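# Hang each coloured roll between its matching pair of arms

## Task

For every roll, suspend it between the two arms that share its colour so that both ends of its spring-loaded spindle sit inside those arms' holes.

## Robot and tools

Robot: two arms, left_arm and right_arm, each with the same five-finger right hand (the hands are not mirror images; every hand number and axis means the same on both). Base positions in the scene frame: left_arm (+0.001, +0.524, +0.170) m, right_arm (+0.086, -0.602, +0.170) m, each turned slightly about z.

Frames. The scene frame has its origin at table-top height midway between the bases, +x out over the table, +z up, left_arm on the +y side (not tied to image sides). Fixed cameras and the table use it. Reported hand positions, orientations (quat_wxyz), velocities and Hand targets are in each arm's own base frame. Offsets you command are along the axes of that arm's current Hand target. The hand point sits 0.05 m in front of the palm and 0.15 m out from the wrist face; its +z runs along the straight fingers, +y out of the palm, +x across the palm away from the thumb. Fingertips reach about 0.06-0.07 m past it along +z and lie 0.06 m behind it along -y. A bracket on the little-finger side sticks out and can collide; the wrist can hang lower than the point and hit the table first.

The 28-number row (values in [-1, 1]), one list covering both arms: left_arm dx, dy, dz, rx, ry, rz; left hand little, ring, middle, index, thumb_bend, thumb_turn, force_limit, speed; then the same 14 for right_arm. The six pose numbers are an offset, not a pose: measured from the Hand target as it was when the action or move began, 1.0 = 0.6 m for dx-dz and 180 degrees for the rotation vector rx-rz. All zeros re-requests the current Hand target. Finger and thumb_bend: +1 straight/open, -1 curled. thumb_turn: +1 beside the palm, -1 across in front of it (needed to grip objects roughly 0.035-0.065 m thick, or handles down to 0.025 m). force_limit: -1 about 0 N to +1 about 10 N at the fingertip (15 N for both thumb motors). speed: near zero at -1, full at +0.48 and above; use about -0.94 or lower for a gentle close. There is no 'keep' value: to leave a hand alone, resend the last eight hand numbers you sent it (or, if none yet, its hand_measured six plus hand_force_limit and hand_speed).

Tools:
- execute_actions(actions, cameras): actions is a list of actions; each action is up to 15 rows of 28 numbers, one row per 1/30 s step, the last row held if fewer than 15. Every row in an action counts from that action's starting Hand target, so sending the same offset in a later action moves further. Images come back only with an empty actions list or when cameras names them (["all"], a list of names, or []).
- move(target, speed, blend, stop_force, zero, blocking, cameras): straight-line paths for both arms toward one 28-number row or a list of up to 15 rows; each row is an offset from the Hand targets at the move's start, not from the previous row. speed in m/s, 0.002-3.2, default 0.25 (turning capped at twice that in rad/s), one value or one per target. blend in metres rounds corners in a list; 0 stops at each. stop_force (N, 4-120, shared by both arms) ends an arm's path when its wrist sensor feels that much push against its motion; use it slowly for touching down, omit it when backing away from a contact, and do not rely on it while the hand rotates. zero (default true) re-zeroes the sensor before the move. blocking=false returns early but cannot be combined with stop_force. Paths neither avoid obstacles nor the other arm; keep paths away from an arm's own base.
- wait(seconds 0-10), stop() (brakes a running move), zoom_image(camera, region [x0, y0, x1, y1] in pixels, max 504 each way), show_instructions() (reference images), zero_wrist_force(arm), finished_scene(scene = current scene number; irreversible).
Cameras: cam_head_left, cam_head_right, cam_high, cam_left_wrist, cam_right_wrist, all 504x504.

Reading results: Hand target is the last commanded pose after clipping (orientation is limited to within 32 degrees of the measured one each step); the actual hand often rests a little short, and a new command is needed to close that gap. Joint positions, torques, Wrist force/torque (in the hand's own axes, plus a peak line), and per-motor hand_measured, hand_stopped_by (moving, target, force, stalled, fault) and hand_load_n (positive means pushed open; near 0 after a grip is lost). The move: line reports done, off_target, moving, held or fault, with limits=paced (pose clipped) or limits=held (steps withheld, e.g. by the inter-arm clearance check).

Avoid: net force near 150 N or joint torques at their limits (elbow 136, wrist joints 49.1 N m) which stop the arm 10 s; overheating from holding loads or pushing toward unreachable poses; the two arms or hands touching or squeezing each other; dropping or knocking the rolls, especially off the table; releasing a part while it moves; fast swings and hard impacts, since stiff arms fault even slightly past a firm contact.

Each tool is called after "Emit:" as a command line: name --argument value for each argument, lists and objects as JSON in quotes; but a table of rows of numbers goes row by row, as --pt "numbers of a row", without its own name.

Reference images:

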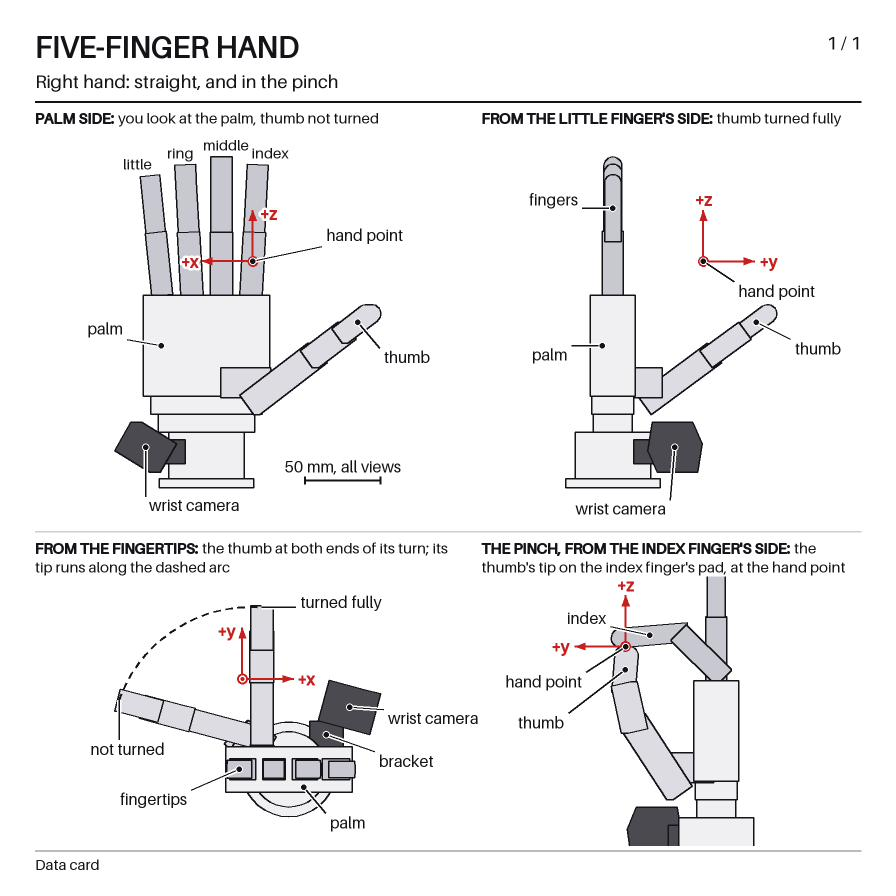

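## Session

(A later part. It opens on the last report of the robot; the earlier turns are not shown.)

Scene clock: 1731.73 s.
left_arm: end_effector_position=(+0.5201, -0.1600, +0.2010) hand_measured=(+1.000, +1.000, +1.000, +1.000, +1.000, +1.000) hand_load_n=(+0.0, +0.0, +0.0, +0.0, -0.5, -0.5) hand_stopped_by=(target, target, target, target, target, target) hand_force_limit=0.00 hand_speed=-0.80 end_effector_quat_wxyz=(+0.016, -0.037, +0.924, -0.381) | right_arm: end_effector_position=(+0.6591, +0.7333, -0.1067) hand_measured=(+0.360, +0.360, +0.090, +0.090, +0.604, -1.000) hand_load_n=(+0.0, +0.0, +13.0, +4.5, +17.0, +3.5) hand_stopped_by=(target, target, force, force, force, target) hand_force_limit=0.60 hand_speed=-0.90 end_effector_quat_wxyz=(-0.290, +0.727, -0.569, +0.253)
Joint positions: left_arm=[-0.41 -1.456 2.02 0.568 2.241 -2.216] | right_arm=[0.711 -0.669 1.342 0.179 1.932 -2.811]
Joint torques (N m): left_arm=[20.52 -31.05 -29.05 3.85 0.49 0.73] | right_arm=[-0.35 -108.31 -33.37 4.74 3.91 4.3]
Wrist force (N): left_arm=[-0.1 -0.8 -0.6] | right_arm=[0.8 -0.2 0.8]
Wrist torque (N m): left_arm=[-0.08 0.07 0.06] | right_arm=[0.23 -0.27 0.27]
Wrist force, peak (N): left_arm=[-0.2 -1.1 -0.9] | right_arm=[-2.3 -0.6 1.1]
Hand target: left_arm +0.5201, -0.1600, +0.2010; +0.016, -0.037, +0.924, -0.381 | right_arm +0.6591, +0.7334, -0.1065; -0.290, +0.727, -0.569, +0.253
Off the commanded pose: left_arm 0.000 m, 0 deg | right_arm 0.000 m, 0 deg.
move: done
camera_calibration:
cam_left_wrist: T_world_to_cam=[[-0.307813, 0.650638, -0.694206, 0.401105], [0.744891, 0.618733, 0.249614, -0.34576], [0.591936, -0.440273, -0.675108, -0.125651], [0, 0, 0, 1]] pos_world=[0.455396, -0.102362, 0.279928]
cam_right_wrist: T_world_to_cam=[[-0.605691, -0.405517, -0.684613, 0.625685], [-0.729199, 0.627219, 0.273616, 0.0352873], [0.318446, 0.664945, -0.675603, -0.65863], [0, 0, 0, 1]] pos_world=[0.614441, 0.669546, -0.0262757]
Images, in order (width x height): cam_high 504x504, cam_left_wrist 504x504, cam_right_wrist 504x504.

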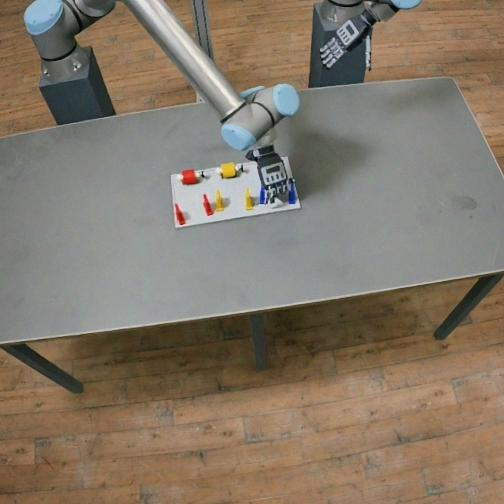

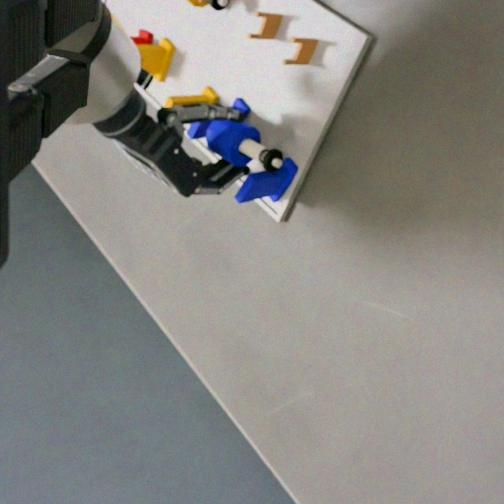

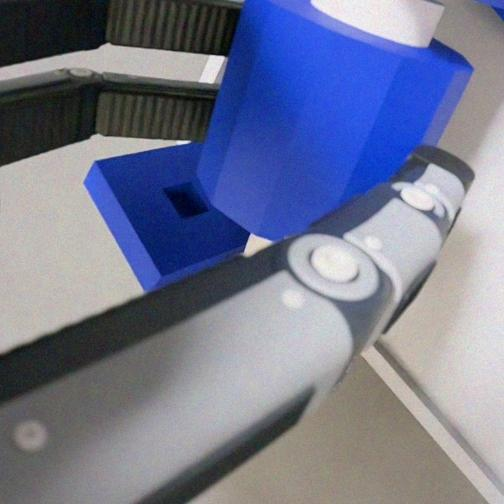

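Emit:
move --pt "0 0 0 0 0 0 1 1 1 1 1 1 0 -0.8 0.0217 0.0000 0.0000 0 0 0 0.36 0.36 -0.3 -0.3 0.0 -1 0.6 -0.9" --speed 0.012 --stop_force 4 --cameras '["cam_right_wrist","cam_left_wrist","cam_high"]'

Emit:
zoom_image --camera "cam_left_wrist" --region '[170, 80, 310, 200]'

Scene clock: 1742.47 s.
left_arm: end_effector_position=(+0.5201, -0.1600, +0.2010) hand_measured=(+1.000, +1.000, +1.000, +1.000, +1.000, +1.000) hand_load_n=(+0.0, +0.0, +0.0, +0.0, +0.0, -0.5) hand_stopped_by=(target, target, target, target, target, target) hand_force_limit=0.00 hand_speed=-0.80 end_effector_quat_wxyz=(+0.016, -0.037, +0.924, -0.381) | right_arm: end_effector_position=(+0.6605, +0.7270, -0.1063) hand_measured=(+0.360, +0.360, +0.090, +0.090, +0.604, -1.000) hand_load_n=(+0.0, +0.0, +13.0, +4.0, +17.0, +4.5) hand_stopped_by=(target, target, force, force, force, target) hand_force_limit=0.60 hand_speed=-0.90 end_effector_quat_wxyz=(-0.290, +0.727, -0.569, +0.253)
Joint positions: left_arm=[-0.41 -1.456 2.02 0.568 2.241 -2.216] | right_arm=[0.705 -0.675 1.353 0.172 1.928 -2.816]
Joint torques (N m): left_arm=[21.72 -31.17 -28.91 3.98 0.24 0.77] | right_arm=[18.04 -95 -43.13 4.2 4.05 3.92]
Wrist force (N): left_arm=[-0.3 -0.6 -1.1] | right_arm=[-0.6 -0.4 0.3]
Wrist torque (N m): left_arm=[-0.03 0.12 0.05] | right_arm=[0.22 -0.21 0.23]
Wrist force, peak (N): left_arm=[-0.1 -1.1 -1.0] | right_arm=[-7.5 -1.0 1.3]
Hand target: left_arm +0.5201, -0.1600, +0.2010; +0.016, -0.037, +0.924, -0.381 | right_arm +0.6605, +0.7270, -0.1063; -0.290, +0.727, -0.569, +0.253 (not the last commanded pose)
Off the commanded pose: left_arm 0.000 m, 0 deg | right_arm 0.006 m, 0 deg.
move: contact (right_arm)
camera_calibration:
cam_left_wrist: T_world_to_cam=[[-0.307813, 0.650638, -0.694206, 0.401105], [0.744891, 0.618733, 0.249614, -0.34576], [0.591936, -0.440273, -0.675108, -0.125651], [0, 0, 0, 1]] pos_world=[0.455396, -0.102362, 0.279928]
cam_right_wrist: T_world_to_cam=[[-0.605779, -0.405263, -0.684685, 0.624135], [-0.729037, 0.627382, 0.273673, 0.0399439], [0.31865, 0.664946, -0.675507, -0.654739], [0, 0, 0, 1]] pos_world=[0.615841, 0.663245, -0.0258757]
Images, in order (width x height): cam_high 504x504, cam_left_wrist 504x504, cam_right_wrist 504x504.

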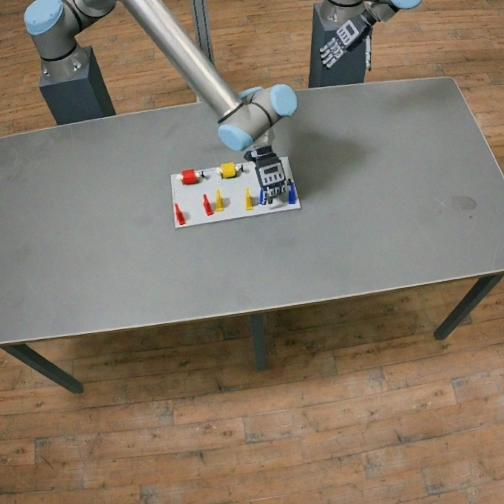

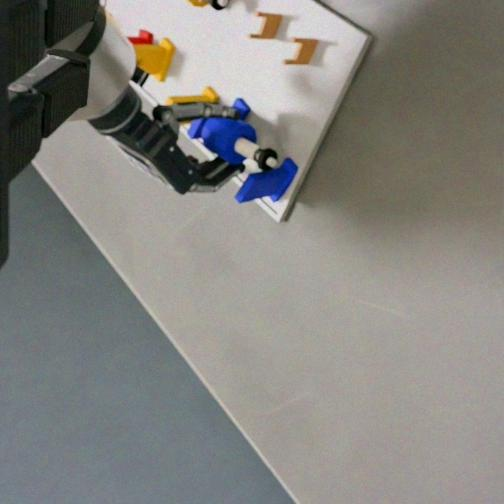

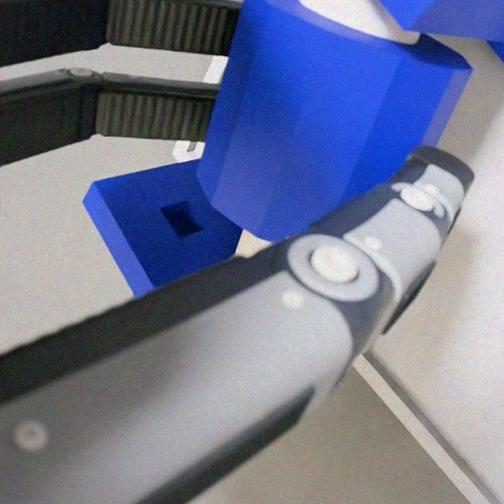

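Scaled by 3.600 from the camera's 504x504 image, which has a finer 720x720 frame.

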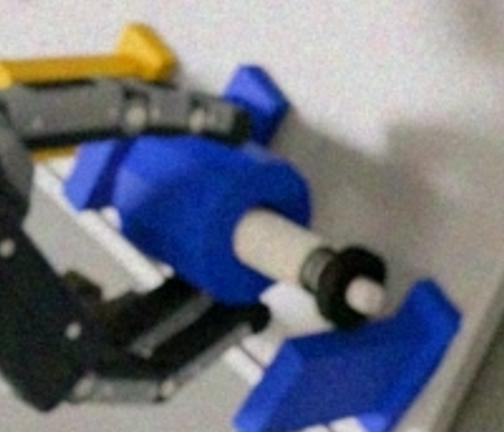

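Emit:
zoom_image --camera "cam_right_wrist" --region '[250, 0, 504, 160]'

Emit:
zoom_image --camera "cam_high" --region '[250, 150, 310, 210]'

Scaled by 1.984 from the camera's 504x504 image, which has a finer 720x720 frame.

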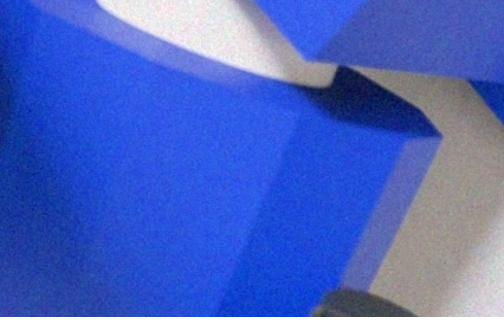

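Scaled by 8.400 from the camera's 504x504 image, which has a finer 720x720 frame.

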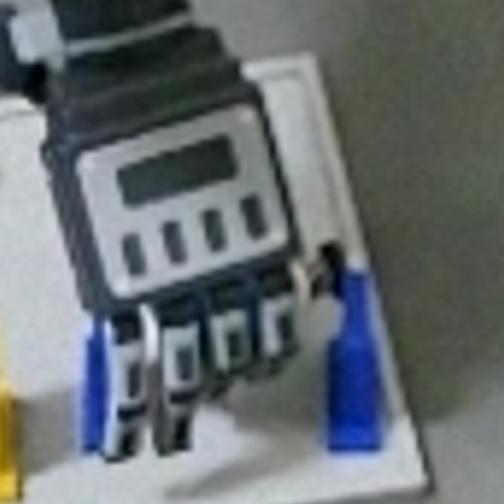

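Emit:
move --pt "0 0 0 0 0 0 1 1 1 1 1 1 0 -0.8 0.0003 -0.0059 -0.0059 0 0 0 0.36 0.36 -0.3 -0.3 0.0 -1 0.6 -0.9" --speed 0.01 --stop_force 4 --cameras '["cam_right_wrist","cam_left_wrist"]'

Emit:
zoom_image --camera "cam_right_wrist" --region '[250, 0, 504, 160]'

Scene clock: 1764.17 s.
left_arm: end_effector_position=(+0.5201, -0.1600, +0.2010) hand_measured=(+1.000, +1.000, +1.000, +1.000, +1.000, +1.000) hand_load_n=(-0.5, +0.0, +0.0, +0.0, +0.0, -0.5) hand_stopped_by=(target, target, target, target, target, target) hand_force_limit=0.00 hand_speed=-0.80 end_effector_quat_wxyz=(+0.016, -0.037, +0.924, -0.381) | right_arm: end_effector_position=(+0.6605, +0.7271, -0.1012) hand_measured=(+0.360, +0.360, +0.092, +0.090, +0.604, -1.000) hand_load_n=(+0.0, +0.0, +15.0, +2.5, +14.5, +4.5) hand_stopped_by=(target, target, force, force, force, target) hand_force_limit=0.60 hand_speed=-0.90 end_effector_quat_wxyz=(-0.290, +0.727, -0.569, +0.253)
Joint positions: left_arm=[-0.41 -1.456 2.02 0.568 2.241 -2.216] | right_arm=[0.705 -0.68 1.353 0.177 1.928 -2.816]
Joint torques (N m): left_arm=[20.47 -30.1 -28.64 3.92 0.2 0.38] | right_arm=[18.7 -98.7 -40.69 1.36 2.77 3.7]
Wrist force (N): left_arm=[-0.2 -0.9 -0.6] | right_arm=[-1.3 -0.1 2.5]
Wrist torque (N m): left_arm=[-0.10 0.08 0.05] | right_arm=[0.22 -0.36 0.27]
Wrist force, peak (N): left_arm=[-0.5 -0.9 -0.9] | right_arm=[-2.2 0.1 2.6]
Hand target: left_arm +0.5201, -0.1600, +0.2010; +0.016, -0.037, +0.924, -0.381 | right_arm +0.6605, +0.7270, -0.1013; -0.290, +0.727, -0.569, +0.253
Off the commanded pose: left_arm 0.000 m, 0 deg | right_arm 0.000 m, 0 deg.
move: done
camera_calibration:
cam_left_wrist: T_world_to_cam=[[-0.307813, 0.650638, -0.694206, 0.401105], [0.744891, 0.618733, 0.249614, -0.34576], [0.591936, -0.440273, -0.675108, -0.125651], [0, 0, 0, 1]] pos_world=[0.455396, -0.102362, 0.279928]
cam_right_wrist: T_world_to_cam=[[-0.605779, -0.405263, -0.684685, 0.627498], [-0.729037, 0.627382, 0.273673, 0.0385027], [0.31865, 0.664946, -0.675507, -0.651329], [0, 0, 0, 1]] pos_world=[0.615741, 0.663245, -0.0208757]
Images, in order (width x height): cam_left_wrist 504x504, cam_right_wrist 504x504.

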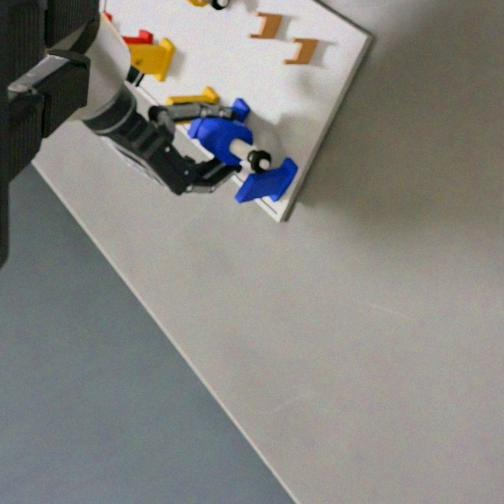

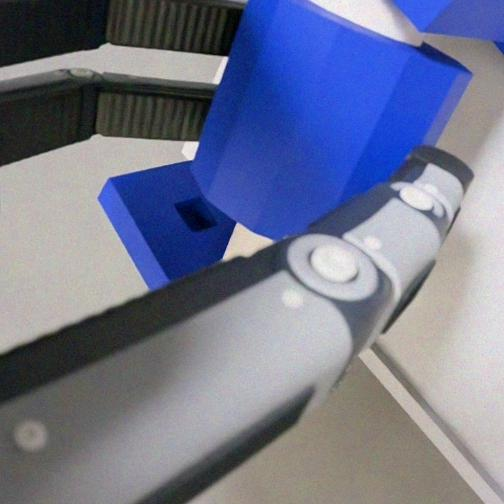

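Scaled by 1.984 from the camera's 504x504 image, which has a finer 720x720 frame.

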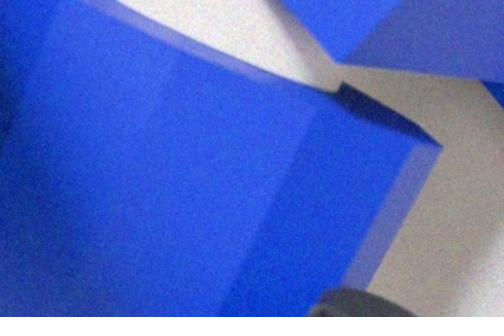

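Emit:
move --pt "0 0 0 0 0 0 1 1 1 1 1 1 0 -0.8 -0.0067 -0.0002 -0.0002 0 0 0 0.36 0.36 -0.3 -0.3 0.0 -1 0.6 -0.9" --pt "0 0 0 0 0 0 1 1 1 1 1 1 0 -0.8 -0.0056 -0.0215 -0.0213 0 0 0 0.36 0.36 -0.3 -0.3 0.0 -1 0.6 -0.9" --speed 0.04 --cameras '["cam_right_wrist","cam_left_wrist","cam_high"]'

Emit:
zoom_image --camera "cam_right_wrist" --region '[180, 0, 504, 200]'

Emit:
zoom_image --camera "cam_left_wrist" --region '[170, 80, 310, 200]'

Emit:
zoom_image --camera "cam_high" --region '[250, 150, 310, 210]'

Scene clock: 1791.40 s.
left_arm: end_effector_position=(+0.5201, -0.1600, +0.2010) hand_measured=(+1.000, +1.000, +1.000, +1.000, +1.000, +1.000) hand_load_n=(+0.0, +0.0, +0.0, +0.0, +0.0, +0.0) hand_stopped_by=(target, target, target, target, target, target) hand_force_limit=0.00 hand_speed=-0.80 end_effector_quat_wxyz=(+0.016, -0.037, +0.924, -0.381) | right_arm: end_effector_position=(+0.6596, +0.7311, -0.0831) hand_measured=(+0.360, +0.360, +0.092, +0.090, +0.604, -1.000) hand_load_n=(+0.0, +0.0, +13.5, +2.5, +15.5, +4.5) hand_stopped_by=(target, target, force, force, force, target) hand_force_limit=0.60 hand_speed=-0.90 end_effector_quat_wxyz=(-0.290, +0.727, -0.569, +0.253)
Joint positions: left_arm=[-0.41 -1.456 2.02 0.568 2.241 -2.216] | right_arm=[0.709 -0.695 1.344 0.203 1.931 -2.813]
Joint torques (N m): left_arm=[22.76 -30.91 -30.01 3.92 0.12 0.56] | right_arm=[-7.81 -95.1 -38.51 0.11 0.76 -0.41]
Wrist force (N): left_arm=[-0.2 -0.8 -0.6] | right_arm=[0.8 -0.1 0.6]
Wrist torque (N m): left_arm=[-0.10 0.08 0.06] | right_arm=[0.25 -0.23 -0.03]
Wrist force, peak (N): left_arm=[-0.6 -1.0 -1.0] | right_arm=[-1.9 0.0 2.7]
Hand target: left_arm +0.5201, -0.1600, +0.2010; +0.016, -0.037, +0.924, -0.381 | right_arm +0.6596, +0.7310, -0.0832; -0.290, +0.727, -0.569, +0.253
Off the commanded pose: left_arm 0.000 m, 0 deg | right_arm 0.000 m, 0 deg.
move: done
camera_calibration:
cam_left_wrist: T_world_to_cam=[[-0.307813, 0.650638, -0.694206, 0.401105], [0.744891, 0.618733, 0.249614, -0.34576], [0.591936, -0.440273, -0.675108, -0.125651], [0, 0, 0, 1]] pos_world=[0.455396, -0.102362, 0.279928]
cam_right_wrist: T_world_to_cam=[[-0.605779, -0.405263, -0.684685, 0.641035], [-0.729037, 0.627382, 0.273673, 0.0303562], [0.31865, 0.664946, -0.675507, -0.641408], [0, 0, 0, 1]] pos_world=[0.614841, 0.667245, -0.00267565]
Images, in order (width x height): cam_high 504x504, cam_left_wrist 504x504, cam_right_wrist 504x504.

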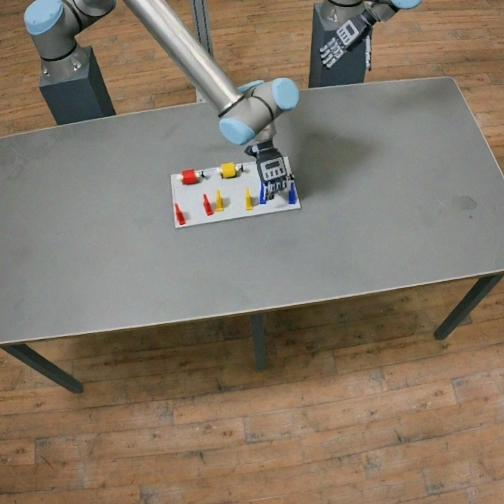

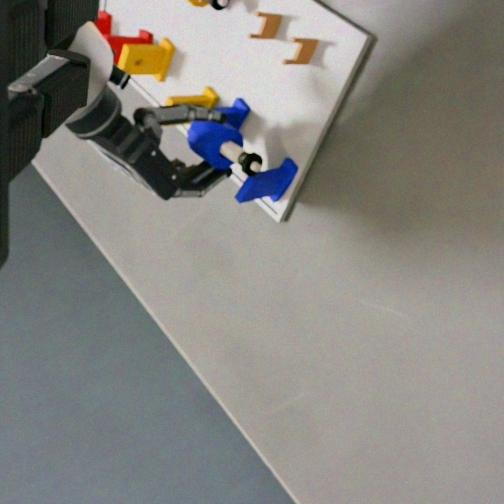

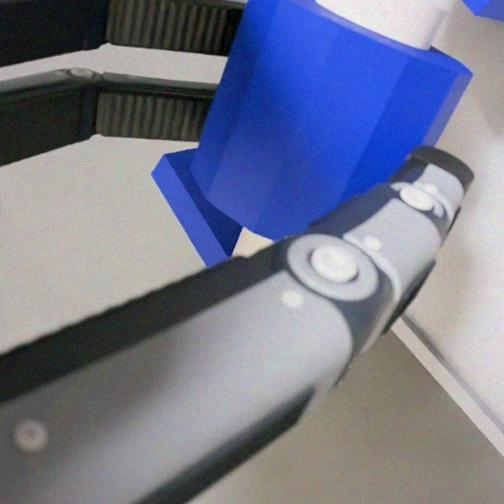

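Scaled by 1.556 from the camera's 504x504 image, which has a finer 720x720 frame.

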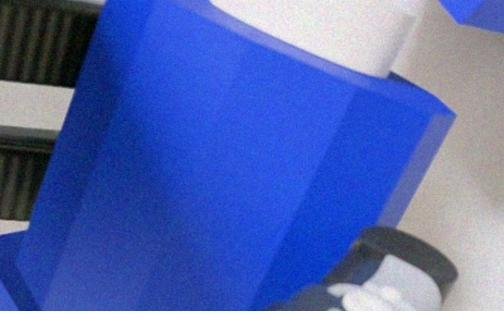

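Scaled by 3.600 from the camera's 504x504 image, which has a finer 720x720 frame.

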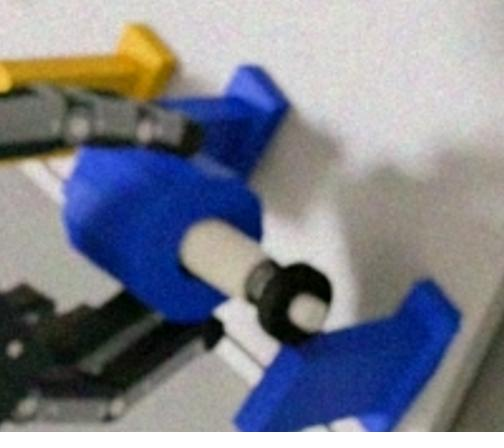

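Scaled by 8.400 from the camera's 504x504 image, which has a finer 720x720 frame.

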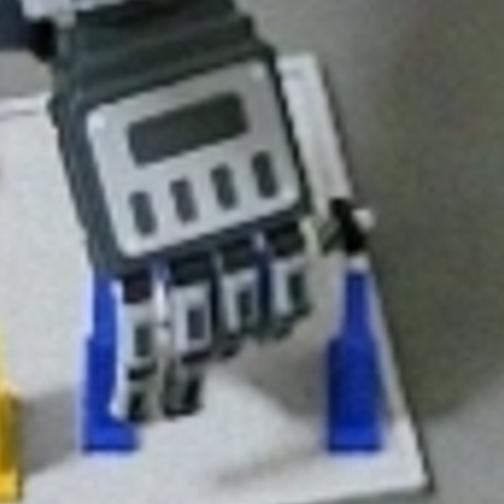

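Emit:
move --pt "0 0 0 0 0 0 1 1 1 1 1 1 0 -0.8 -0.0025 0.0263 0.0147 0 0 0 0.36 0.36 -0.3 -0.3 0.0 -1 0.6 -0.9" --speed 0.04 --stop_force 5

Emit:
move --pt "0 0 0 0 0 0 1 1 1 1 1 1 0 -0.8 0.0217 0.0000 0.0000 0 0 0 0.36 0.36 -0.3 -0.3 0.0 -1 0.6 -0.9" --speed 0.012 --stop_force 4 --cameras '["cam_right_wrist","cam_left_wrist","cam_high"]'

Emit:
zoom_image --camera "cam_right_wrist" --region '[304, 0, 504, 130]'

Emit:
zoom_image --camera "cam_left_wrist" --region '[170, 80, 310, 200]'

Scene clock: 1828.00 s.
left_arm: end_effector_position=(+0.5201, -0.1600, +0.2010) hand_measured=(+1.000, +1.000, +1.000, +1.000, +1.000, +1.000) hand_load_n=(+0.0, +0.0, +0.0, -0.5, +0.0, -0.5) hand_stopped_by=(target, target, target, target, target, target) hand_force_limit=0.00 hand_speed=-0.80 end_effector_quat_wxyz=(+0.016, -0.037, +0.924, -0.381) | right_arm: end_effector_position=(+0.6546, +0.7307, -0.1007) hand_measured=(+0.360, +0.360, +0.092, +0.090, +0.604, -1.000) hand_load_n=(+0.0, +0.0, +13.5, +2.5, +15.5, +4.5) hand_stopped_by=(target, target, force, force, force, target) hand_force_limit=0.60 hand_speed=-0.90 end_effector_quat_wxyz=(-0.290, +0.727, -0.569, +0.253)
Joint positions: left_arm=[-0.41 -1.456 2.02 0.568 2.241 -2.216] | right_arm=[0.713 -0.681 1.354 0.179 1.933 -2.81]
Joint torques (N m): left_arm=[21.38 -29.63 -30.16 3.83 0.37 0.41] | right_arm=[-6.52 -117.31 -43.63 4.04 0.45 -2.43]
Wrist force (N): left_arm=[-0.3 -0.7 -0.5] | right_arm=[0.5 -0.2 0.3]
Wrist torque (N m): left_arm=[-0.07 0.10 0.05] | right_arm=[0.26 -0.19 -0.05]
Wrist force, peak (N): left_arm=[-0.2 -0.9 -1.2] | right_arm=[0.8 -0.6 0.9]
Hand target: left_arm +0.5201, -0.1600, +0.2010; +0.016, -0.037, +0.924, -0.381 | right_arm +0.6547, +0.7307, -0.1007; -0.290, +0.727, -0.569, +0.253
Off the commanded pose: left_arm 0.000 m, 0 deg | right_arm 0.000 m, 0 deg.
move: done

Scene clock: 1829.20 s.
left_arm: end_effector_position=(+0.5201, -0.1600, +0.2010) hand_measured=(+1.000, +1.000, +1.000, +1.000, +1.000, +1.000) hand_load_n=(+0.0, +0.0, +0.0, +0.0, +0.0, +0.0) hand_stopped_by=(target, target, target, target, target, target) hand_force_limit=0.00 hand_speed=-0.80 end_effector_quat_wxyz=(+0.016, -0.037, +0.924, -0.381) | right_arm: end_effector_position=(+0.6549, +0.7302, -0.1005) hand_measured=(+0.360, +0.360, +0.092, +0.090, +0.604, -1.000) hand_load_n=(+0.0, +0.0, +13.5, +2.5, +15.0, +4.0) hand_stopped_by=(target, target, force, force, force, target) hand_force_limit=0.60 hand_speed=-0.90 end_effector_quat_wxyz=(-0.290, +0.727, -0.569, +0.253)
Joint positions: left_arm=[-0.41 -1.456 2.02 0.568 2.241 -2.216] | right_arm=[0.712 -0.682 1.355 0.179 1.933 -2.81]
Joint torques (N m): left_arm=[21.02 -28.68 -29.82 3.8 0.2 0.62] | right_arm=[20.72 -95.27 -43.22 2.58 4.11 4.04]
Wrist force (N): left_arm=[-0.1 -0.6 -0.7] | right_arm=[0.0 -0.6 0.6]
Wrist torque (N m): left_arm=[-0.06 0.08 0.06] | right_arm=[0.23 -0.22 0.13]
Wrist force, peak (N): left_arm=[-0.3 -1.1 -0.9] | right_arm=[-6.5 -2.2 2.5]
Hand target: left_arm +0.5201, -0.1600, +0.2010; +0.016, -0.037, +0.924, -0.381 | right_arm +0.6549, +0.7302, -0.1005; -0.290, +0.727, -0.569, +0.253 (not the last commanded pose)
Off the commanded pose: left_arm 0.000 m, 0 deg | right_arm 0.012 m, 0 deg.
move: contact (right_arm)
camera_calibration:
cam_left_wrist: T_world_to_cam=[[-0.307813, 0.650638, -0.694206, 0.401105], [0.744891, 0.618733, 0.249614, -0.34576], [0.591936, -0.440273, -0.675108, -0.125651], [0, 0, 0, 1]] pos_world=[0.455396, -0.102362, 0.279928]
cam_right_wrist: T_world_to_cam=[[-0.605704, -0.405328, -0.684713, 0.625879], [-0.729099, 0.62734, 0.273604, 0.0322861], [0.318649, 0.664947, -0.675506, -0.6512], [0, 0, 0, 1]] pos_world=[0.610141, 0.666445, -0.0201754]
Images, in order (width x height): cam_high 504x504, cam_left_wrist 504x504, cam_right_wrist 504x504.

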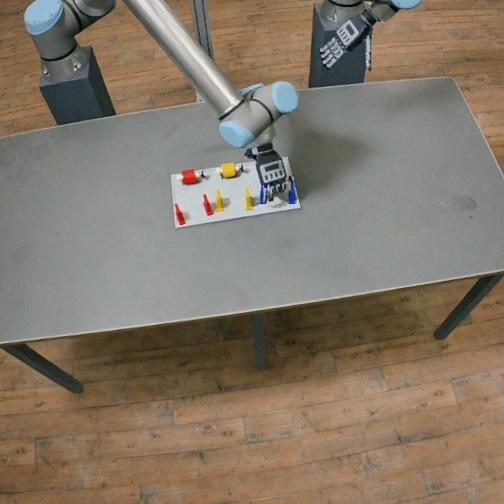

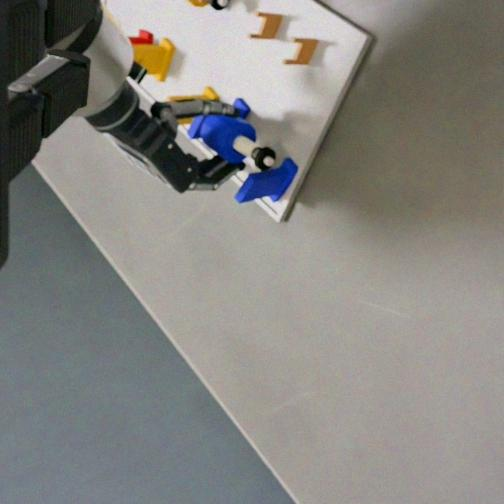

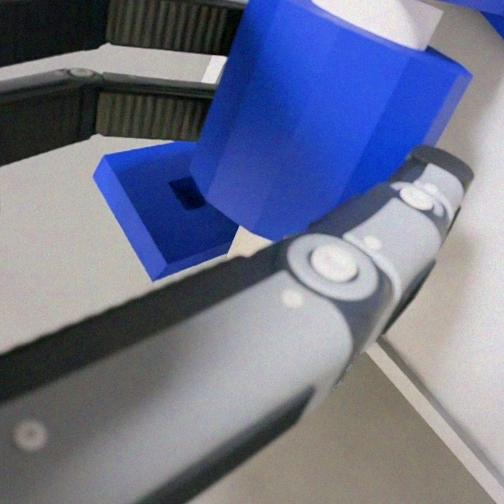

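Scaled by 2.520 from the camera's 504x504 image, which has a finer 720x720 frame.

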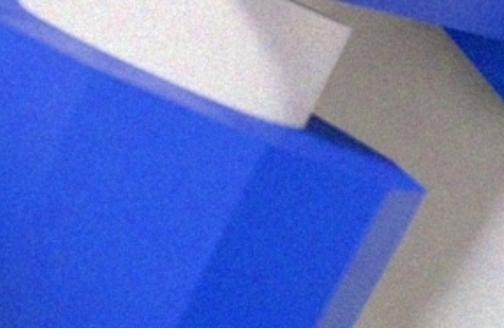

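Scaled by 3.600 from the camera's 504x504 image, which has a finer 720x720 frame.

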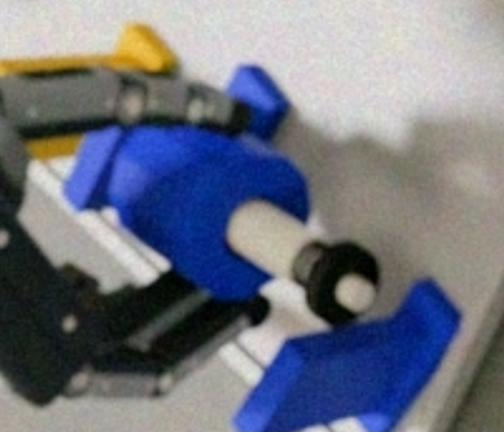

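Emit:
move --pt "0 0 0 0 0 0 1 1 1 1 1 1 0 -0.8 -0.0050 -0.0002 -0.0002 0 0 0 0.36 0.36 -0.3 -0.3 0.0 -1 0.6 -0.9" --pt "0 0 0 0 0 0 1 1 1 1 1 1 0 -0.8 0.0003 0.0017 0.0127 0 0 0 0.36 0.36 -0.3 -0.3 0.0 -1 0.6 -0.9" --speed 0.03

Emit:
move --pt "0 0 0 0 0 0 1 1 1 1 1 1 0 -0.8 0.0217 0.0000 0.0000 0 0 0 0.36 0.36 -0.3 -0.3 0.0 -1 0.6 -0.9" --speed 0.012 --stop_force 4 --cameras '["cam_right_wrist","cam_left_wrist","cam_high"]'

Emit:
zoom_image --camera "cam_right_wrist" --region '[304, 0, 504, 130]'

Emit:
zoom_image --camera "cam_left_wrist" --region '[170, 80, 310, 200]'

Emit:
zoom_image --camera "cam_high" --region '[250, 150, 310, 210]'

Scene clock: 1868.37 s.
left_arm: end_effector_position=(+0.5201, -0.1600, +0.2010) hand_measured=(+1.000, +1.000, +1.000, +1.000, +1.000, +1.000) hand_load_n=(+0.0, +0.0, +0.0, +0.0, +0.0, +0.0) hand_stopped_by=(target, target, target, target, target, target) hand_force_limit=0.00 hand_speed=-0.80 end_effector_quat_wxyz=(+0.016, -0.037, +0.924, -0.381) | right_arm: end_effector_position=(+0.6597, +0.7308, -0.1067) hand_measured=(+0.360, +0.360, +0.092, +0.090, +0.604, -1.000) hand_load_n=(+0.0, +0.0, +13.5, +2.5, +15.0, +4.0) hand_stopped_by=(target, target, force, force, force, target) hand_force_limit=0.60 hand_speed=-0.90 end_effector_quat_wxyz=(-0.290, +0.727, -0.569, +0.253)
Joint positions: left_arm=[-0.41 -1.456 2.02 0.568 2.241 -2.216] | right_arm=[0.709 -0.671 1.347 0.176 1.931 -2.813]
Joint torques (N m): left_arm=[22.58 -30.11 -30.57 4.04 0.03 0.26] | right_arm=[7.5 -115.89 -36.1 3.65 1.24 -0.19]
Wrist force (N): left_arm=[-0.3 -0.5 -0.6] | right_arm=[0.2 -0.5 0.7]
Wrist torque (N m): left_arm=[-0.05 0.10 0.06] | right_arm=[0.19 -0.18 0.26]
Wrist force, peak (N): left_arm=[-0.7 -1.1 -0.9] | right_arm=[-0.2 -0.6 1.4]
Hand target: left_arm +0.5201, -0.1600, +0.2010; +0.016, -0.037, +0.924, -0.381 | right_arm +0.6595, +0.7309, -0.1066; -0.290, +0.727, -0.569, +0.253
Off the commanded pose: left_arm 0.000 m, 0 deg | right_arm 0.000 m, 0 deg.
move: done

Scene clock: 1869.70 s.
left_arm: end_effector_position=(+0.5201, -0.1600, +0.2010) hand_measured=(+1.000, +1.000, +1.000, +1.000, +1.000, +1.000) hand_load_n=(+0.0, +0.0, +0.0, +0.0, -0.5, +0.0) hand_stopped_by=(target, target, target, target, target, target) hand_force_limit=0.00 hand_speed=-0.80 end_effector_quat_wxyz=(+0.016, -0.037, +0.924, -0.381) | right_arm: end_effector_position=(+0.6600, +0.7288, -0.1065) hand_measured=(+0.360, +0.360, +0.092, +0.090, +0.604, -1.000) hand_load_n=(+0.0, +0.0, +13.0, +3.0, +15.0, +4.5) hand_stopped_by=(target, target, force, force, force, target) hand_force_limit=0.60 hand_speed=-0.90 end_effector_quat_wxyz=(-0.290, +0.727, -0.569, +0.253)
Joint positions: left_arm=[-0.41 -1.456 2.02 0.568 2.241 -2.216] | right_arm=[0.707 -0.673 1.351 0.173 1.929 -2.815]
Joint torques (N m): left_arm=[21.4 -30.8 -29.98 3.87 -0.08 0.42] | right_arm=[19.56 -94.75 -42.4 4.49 4.26 3.94]
Wrist force (N): left_arm=[-0.6 -0.5 -0.8] | right_arm=[-0.9 -1.2 0.4]
Wrist torque (N m): left_arm=[-0.04 0.16 0.03] | right_arm=[0.22 -0.25 0.21]
Wrist force, peak (N): left_arm=[-0.9 -0.6 -0.9] | right_arm=[-6.5 -2.4 1.7]
Hand target: left_arm +0.5201, -0.1600, +0.2010; +0.016, -0.037, +0.924, -0.381 | right_arm +0.6600, +0.7288, -0.1065; -0.290, +0.727, -0.569, +0.253 (not the last commanded pose)
Off the commanded pose: left_arm 0.000 m, 0 deg | right_arm 0.011 m, 0 deg.
move: contact (right_arm)
camera_calibration:
cam_left_wrist: T_world_to_cam=[[-0.307813, 0.650638, -0.694206, 0.401105], [0.744891, 0.618733, 0.249614, -0.34576], [0.591936, -0.440273, -0.675108, -0.125651], [0, 0, 0, 1]] pos_world=[0.455396, -0.102362, 0.279928]
cam_right_wrist: T_world_to_cam=[[-0.60565, -0.405214, -0.684828, 0.624141], [-0.729105, 0.627328, 0.273616, 0.0385982], [0.318739, 0.665027, -0.675385, -0.655986], [0, 0, 0, 1]] pos_world=[0.615241, 0.664945, -0.0261752]
Images, in order (width x height): cam_high 504x504, cam_left_wrist 504x504, cam_right_wrist 504x504.

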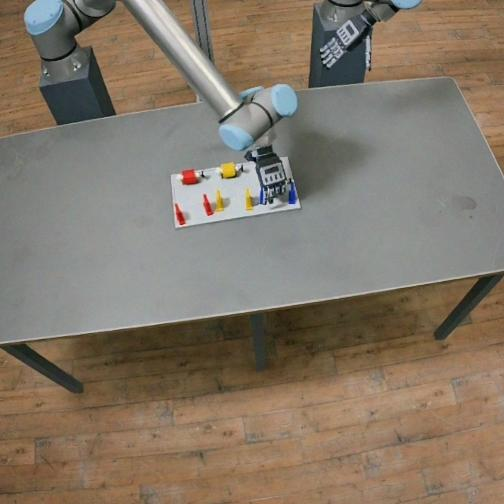

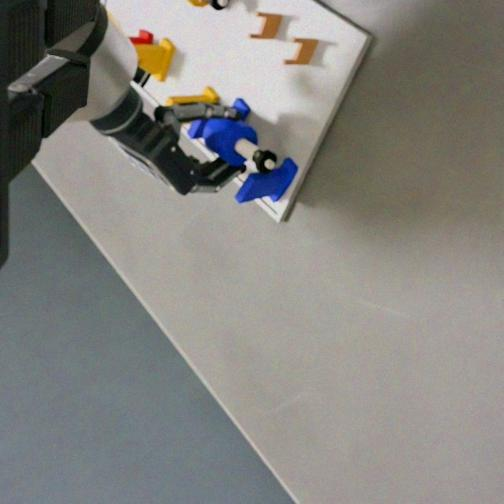

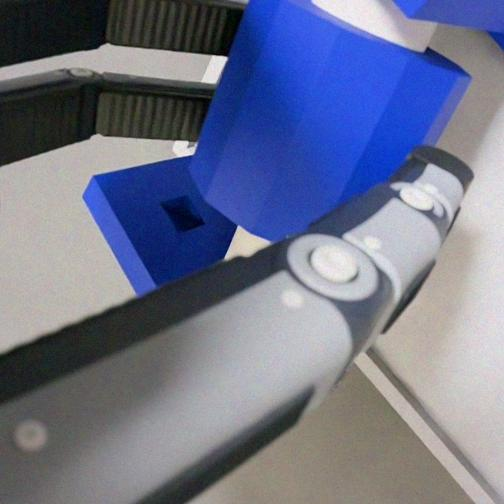

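Scaled by 2.520 from the camera's 504x504 image, which has a finer 720x720 frame.

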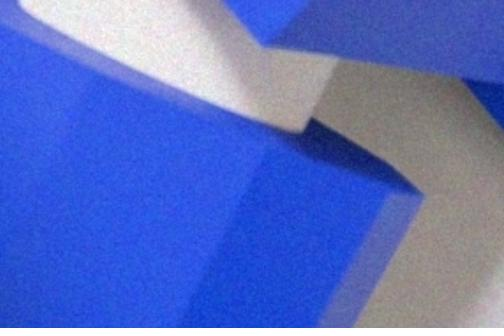

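Scaled by 3.600 from the camera's 504x504 image, which has a finer 720x720 frame.

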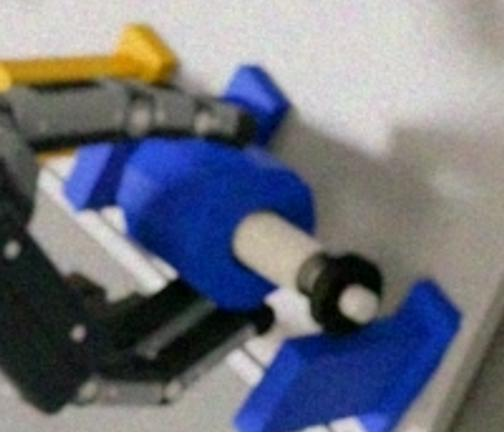

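Scaled by 8.400 from the camera's 504x504 image, which has a finer 720x720 frame.

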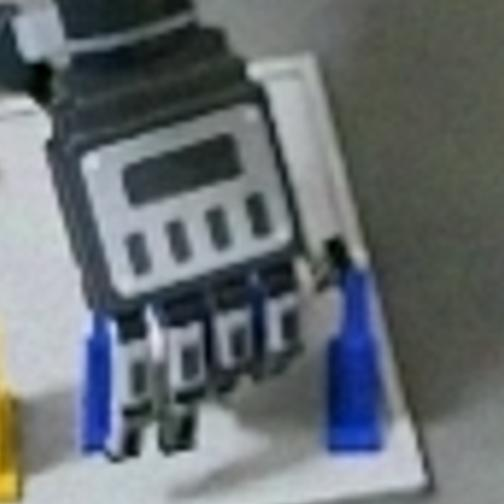

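Emit:
move --pt "0 0 0 0 0 0 1 1 1 1 1 1 0 -0.8 -0.0032 -0.0018 -0.0018 0 0 0 0.36 0.36 -0.3 -0.3 0.0 -1 0.6 -0.9" --speed 0.03

Emit:
move --pt "0 0 0 0 0 0 1 1 1 1 1 1 0 -0.8 0.0150 0.0000 0.0000 0 0 0 0.36 0.36 -0.3 -0.3 0.0 -1 0.6 -0.9" --speed 0.012 --stop_force 4

Scene clock: 1878.87 s.
left_arm: end_effector_position=(+0.5201, -0.1600, +0.2010) hand_measured=(+1.000, +1.000, +1.000, +1.000, +1.000, +1.000) hand_load_n=(+0.0, +0.0, +0.0, +0.0, +0.0, -0.5) hand_stopped_by=(target, target, target, target, target, target) hand_force_limit=0.00 hand_speed=-0.80 end_effector_quat_wxyz=(+0.016, -0.037, +0.924, -0.381) | right_arm: end_effector_position=(+0.6595, +0.7307, -0.1050) hand_measured=(+0.360, +0.360, +0.092, +0.090, +0.604, -1.000) hand_load_n=(+0.0, +0.0, +13.0, +2.5, +15.0, +3.5) hand_stopped_by=(target, target, force, force, force, target) hand_force_limit=0.60 hand_speed=-0.90 end_effector_quat_wxyz=(-0.290, +0.727, -0.569, +0.253)
Joint positions: left_arm=[-0.41 -1.456 2.02 0.568 2.241 -2.216] | right_arm=[0.709 -0.673 1.347 0.177 1.931 -2.813]
Joint torques (N m): left_arm=[21.86 -29.61 -29.85 3.72 0.55 0.64] | right_arm=[13.35 -98.67 -38.5 2.66 3.67 3.29]
Wrist force (N): left_arm=[-0.2 -0.9 -0.7] | right_arm=[0.4 -0.6 0.8]
Wrist torque (N m): left_arm=[-0.10 0.10 0.05] | right_arm=[0.16 -0.21 -0.05]
Wrist force, peak (N): left_arm=[-0.6 -0.7 -1.4] | right_arm=[-1.4 -1.2 0.9]
Hand target: left_arm +0.5201, -0.1600, +0.2010; +0.016, -0.037, +0.924, -0.381 | right_arm +0.6596, +0.7307, -0.1051; -0.290, +0.727, -0.569, +0.253
Off the commanded pose: left_arm 0.000 m, 0 deg | right_arm 0.000 m, 0 deg.
move: done

Scene clock: 1880.23 s.
left_arm: end_effector_position=(+0.5201, -0.1600, +0.2010) hand_measured=(+1.000, +1.000, +1.000, +1.000, +1.000, +1.000) hand_load_n=(+0.0, +0.0, +0.0, +0.0, +0.0, +0.0) hand_stopped_by=(target, target, target, target, target, target) hand_force_limit=0.00 hand_speed=-0.80 end_effector_quat_wxyz=(+0.016, -0.037, +0.924, -0.381) | right_arm: end_effector_position=(+0.6601, +0.7281, -0.1050) hand_measured=(+0.360, +0.360, +0.092, +0.090, +0.604, -1.000) hand_load_n=(-0.5, +0.0, +13.0, +3.0, +14.5, +4.5) hand_stopped_by=(target, target, force, force, force, target) hand_force_limit=0.60 hand_speed=-0.90 end_effector_quat_wxyz=(-0.290, +0.727, -0.569, +0.253)
Joint positions: left_arm=[-0.41 -1.456 2.02 0.568 2.241 -2.216] | right_arm=[0.706 -0.675 1.352 0.174 1.929 -2.815]
Joint torques (N m): left_arm=[23.41 -32.6 -29.57 4.17 0.61 0.38] | right_arm=[18.39 -93.9 -41.51 4.35 4.33 3.77]
Wrist force (N): left_arm=[-0.2 -1.0 -0.6] | right_arm=[-1.3 -1.4 0.4]
Wrist torque (N m): left_arm=[-0.12 0.08 0.04] | right_arm=[0.21 -0.22 0.19]
Wrist force, peak (N): left_arm=[-0.5 -1.0 -1.0] | right_arm=[-6.9 -2.6 0.8]
Hand target: left_arm +0.5201, -0.1600, +0.2010; +0.016, -0.037, +0.924, -0.381 | right_arm +0.6601, +0.7281, -0.1050; -0.290, +0.727, -0.569, +0.253 (not the last commanded pose)
Off the commanded pose: left_arm 0.000 m, 0 deg | right_arm 0.006 m, 0 deg.
move: contact (right_arm)

Emit:
move --pt "0 0 0 0 0 0 1 1 1 1 1 1 0 -0.8 -0.0040 -0.0022 -0.0008 0 0 0 0.36 0.36 -0.3 -0.3 0.0 -1 0.6 -0.9" --speed 0.03

Emit:
move --pt "0 0 0 0 0 0 1 1 1 1 1 1 0 -0.8 0.0150 0.0000 0.0000 0 0 0 0.36 0.36 -0.3 -0.3 0.0 -1 0.6 -0.9" --speed 0.012 --stop_force 4

Scene clock: 1890.07 s.
left_arm: end_effector_position=(+0.5201, -0.1600, +0.2010) hand_measured=(+1.000, +1.000, +1.000, +1.000, +1.000, +1.000) hand_load_n=(+0.0, +0.0, -0.5, +0.0, +0.0, +0.0) hand_stopped_by=(target, target, target, target, target, target) hand_force_limit=0.00 hand_speed=-0.80 end_effector_quat_wxyz=(+0.016, -0.037, +0.924, -0.381) | right_arm: end_effector_position=(+0.6601, +0.7307, -0.1038) hand_measured=(+0.360, +0.360, +0.092, +0.090, +0.604, -1.000) hand_load_n=(+0.0, +0.0, +13.0, +2.5, +15.0, +3.5) hand_stopped_by=(target, target, force, force, force, target) hand_force_limit=0.60 hand_speed=-0.90 end_effector_quat_wxyz=(-0.290, +0.727, -0.569, +0.253)
Joint positions: left_arm=[-0.41 -1.456 2.02 0.568 2.241 -2.216] | right_arm=[0.708 -0.674 1.346 0.179 1.93 -2.813]
Joint torques (N m): left_arm=[20.41 -31.61 -30.55 3.87 0.35 0.48] | right_arm=[13.62 -99.77 -35.81 2.31 3.84 3.38]
Wrist force (N): left_arm=[-0.7 -0.9 -1.0] | right_arm=[0.3 -0.4 0.3]
Wrist torque (N m): left_arm=[-0.09 0.18 0.02] | right_arm=[0.22 -0.17 -0.06]
Wrist force, peak (N): left_arm=[-0.7 -0.9 -1.0] | right_arm=[-1.6 -1.5 0.5]
Hand target: left_arm +0.5201, -0.1600, +0.2010; +0.016, -0.037, +0.924, -0.381 | right_arm +0.6601, +0.7306, -0.1038; -0.290, +0.727, -0.569, +0.253
Off the commanded pose: left_arm 0.000 m, 0 deg | right_arm 0.000 m, 0 deg.
move: done

Scene clock: 1891.57 s.
left_arm: end_effector_position=(+0.5201, -0.1600, +0.2010) hand_measured=(+1.000, +1.000, +1.000, +1.000, +1.000, +1.000) hand_load_n=(+0.0, +0.0, +0.0, +0.0, +0.0, +0.0) hand_stopped_by=(target, target, target, target, target, target) hand_force_limit=0.00 hand_speed=-0.80 end_effector_quat_wxyz=(+0.016, -0.037, +0.924, -0.381) | right_arm: end_effector_position=(+0.6610, +0.7264, -0.1037) hand_measured=(+0.360, +0.360, +0.092, +0.090, +0.604, -1.000) hand_load_n=(+0.0, +0.0, +12.0, +3.0, +15.0, +4.5) hand_stopped_by=(target, target, force, force, force, target) hand_force_limit=0.60 hand_speed=-0.90 end_effector_quat_wxyz=(-0.290, +0.727, -0.569, +0.253)
Joint positions: left_arm=[-0.41 -1.456 2.02 0.568 2.241 -2.216] | right_arm=[0.704 -0.678 1.354 0.174 1.927 -2.817]
Joint torques (N m): left_arm=[22.52 -30.22 -30.28 4.14 0.55 0.43] | right_arm=[19.71 -94.73 -42.88 4.02 3.99 3.86]
Wrist force (N): left_arm=[-0.1 -0.6 -0.6] | right_arm=[-0.9 -0.5 0.3]
Wrist torque (N m): left_arm=[-0.07 0.07 0.07] | right_arm=[0.18 -0.19 0.22]
Wrist force, peak (N): left_arm=[0.1 -1.2 -0.8] | right_arm=[-7.2 -1.3 0.9]
Hand target: left_arm +0.5201, -0.1600, +0.2010; +0.016, -0.037, +0.924, -0.381 | right_arm +0.6610, +0.7264, -0.1037; -0.290, +0.727, -0.569, +0.253 (not the last commanded pose)
Off the commanded pose: left_arm 0.000 m, 0 deg | right_arm 0.005 m, 0 deg.
move: contact (right_arm)

Emit:
execute_actions --actions '[]' --cameras '["all"]'

Emit:
zoom_image --camera "cam_left_wrist" --region '[170, 80, 310, 200]'

Emit:
zoom_image --camera "cam_high" --region '[250, 150, 310, 210]'

Emit:
zoom_image --camera "cam_right_wrist" --region '[304, 0, 504, 130]'

Scene clock: 1896.87 s.
left_arm: end_effector_position=(+0.5201, -0.1600, +0.2010) hand_measured=(+1.000, +1.000, +1.000, +1.000, +1.000, +1.000) hand_load_n=(+0.0, +0.0, +0.0, +0.0, +0.0, +0.0) hand_stopped_by=(target, target, target, target, target, target) hand_force_limit=0.00 hand_speed=-0.80 end_effector_quat_wxyz=(+0.016, -0.037, +0.924, -0.381) | right_arm: end_effector_position=(+0.6610, +0.7264, -0.1037) hand_measured=(+0.360, +0.360, +0.092, +0.090, +0.604, -1.000) hand_load_n=(+0.0, +0.0, +12.5, +2.5, +15.0, +4.5) hand_stopped_by=(target, target, force, force, force, target) hand_force_limit=0.60 hand_speed=-0.90 end_effector_quat_wxyz=(-0.290, +0.727, -0.569, +0.253)
Joint positions: left_arm=[-0.41 -1.456 2.02 0.568 2.241 -2.216] | right_arm=[0.704 -0.678 1.354 0.174 1.927 -2.817]
Joint velocities: within noise
Joint torques (N m): left_arm=[21.95 -29.55 -30.56 3.94 0.35 0.68] | right_arm=[17.74 -94.69 -42.7 2.42 1.84 3.91]
Wrist force (N): left_arm=[-0.4 -0.9 -0.6] | right_arm=[-0.7 -0.2 0.4]
Wrist torque (N m): left_arm=[-0.11 0.12 0.03] | right_arm=[0.22 -0.21 0.24]
Wrist force, peak (N): left_arm=[-0.2 -1.2 -1.2] | right_arm=[-0.8 -1.0 0.4]
Hand target: left_arm +0.5201, -0.1600, +0.2010; +0.016, -0.037, +0.924, -0.381 | right_arm +0.6610, +0.7264, -0.1037; -0.290, +0.727, -0.569, +0.253 (not the last commanded pose)
Off the commanded pose: left_arm 0.000 m, 0 deg | right_arm 0.005 m, 0 deg.
camera_calibration:
cam_left_wrist: T_world_to_cam=[[-0.307813, 0.650638, -0.694206, 0.401105], [0.744891, 0.618733, 0.249614, -0.34576], [0.591936, -0.440273, -0.675108, -0.125651], [0, 0, 0, 1]] pos_world=[0.455396, -0.102362, 0.279928]
cam_right_wrist: T_world_to_cam=[[-0.605583, -0.40529, -0.684842, 0.625801], [-0.729209, 0.627196, 0.27364, 0.0402291], [0.318627, 0.665105, -0.675361, -0.652899], [0, 0, 0, 1]] pos_world=[0.616341, 0.662646, -0.0233752]

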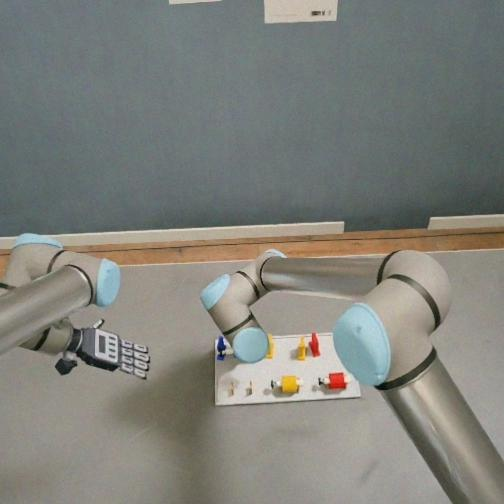

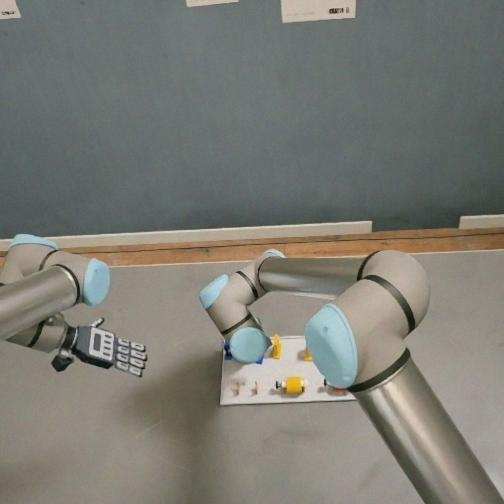

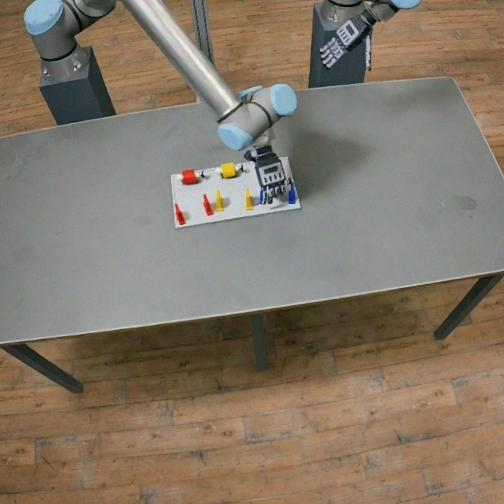

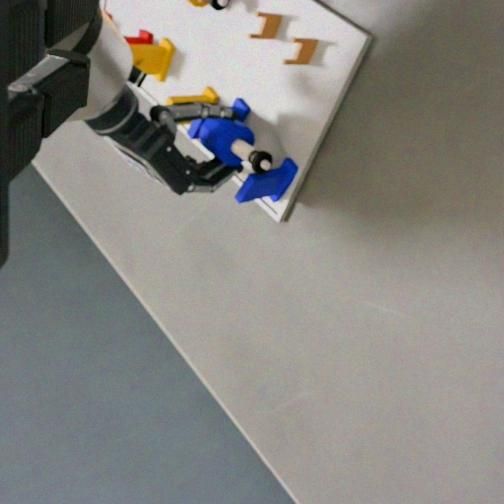

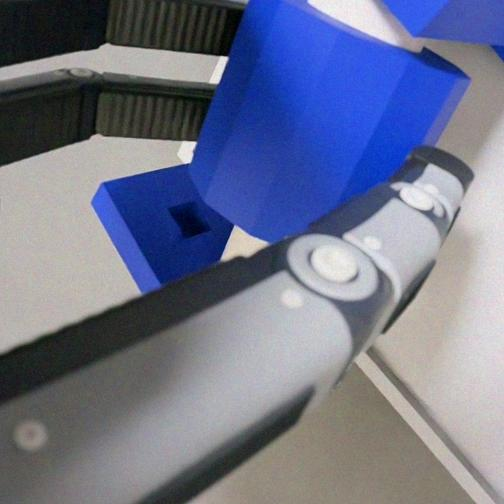

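Scaled by 3.600 from the camera's 504x504 image, which has a finer 720x720 frame.

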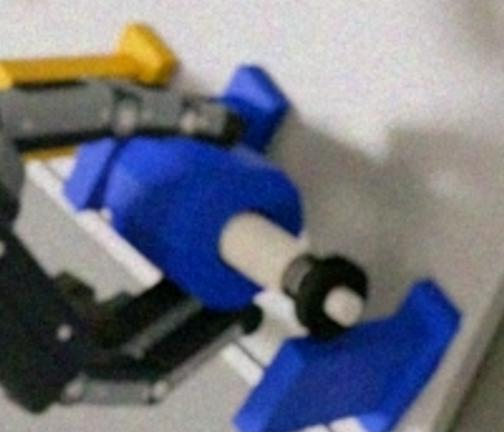

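Scaled by 8.400 from the camera's 504x504 image, which has a finer 720x720 frame.

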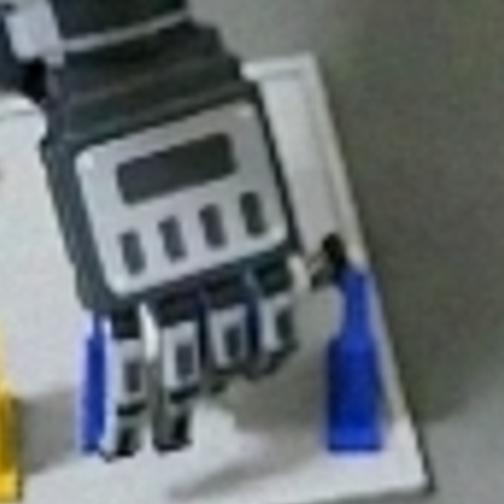

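Scaled by 2.520 from the camera's 504x504 image, which has a finer 720x720 frame.

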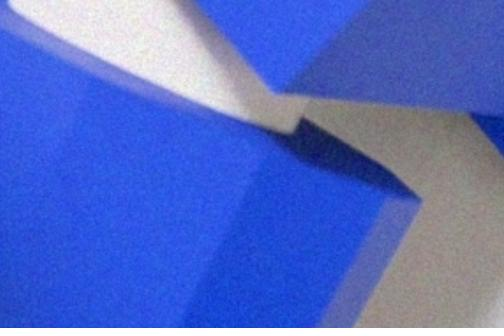

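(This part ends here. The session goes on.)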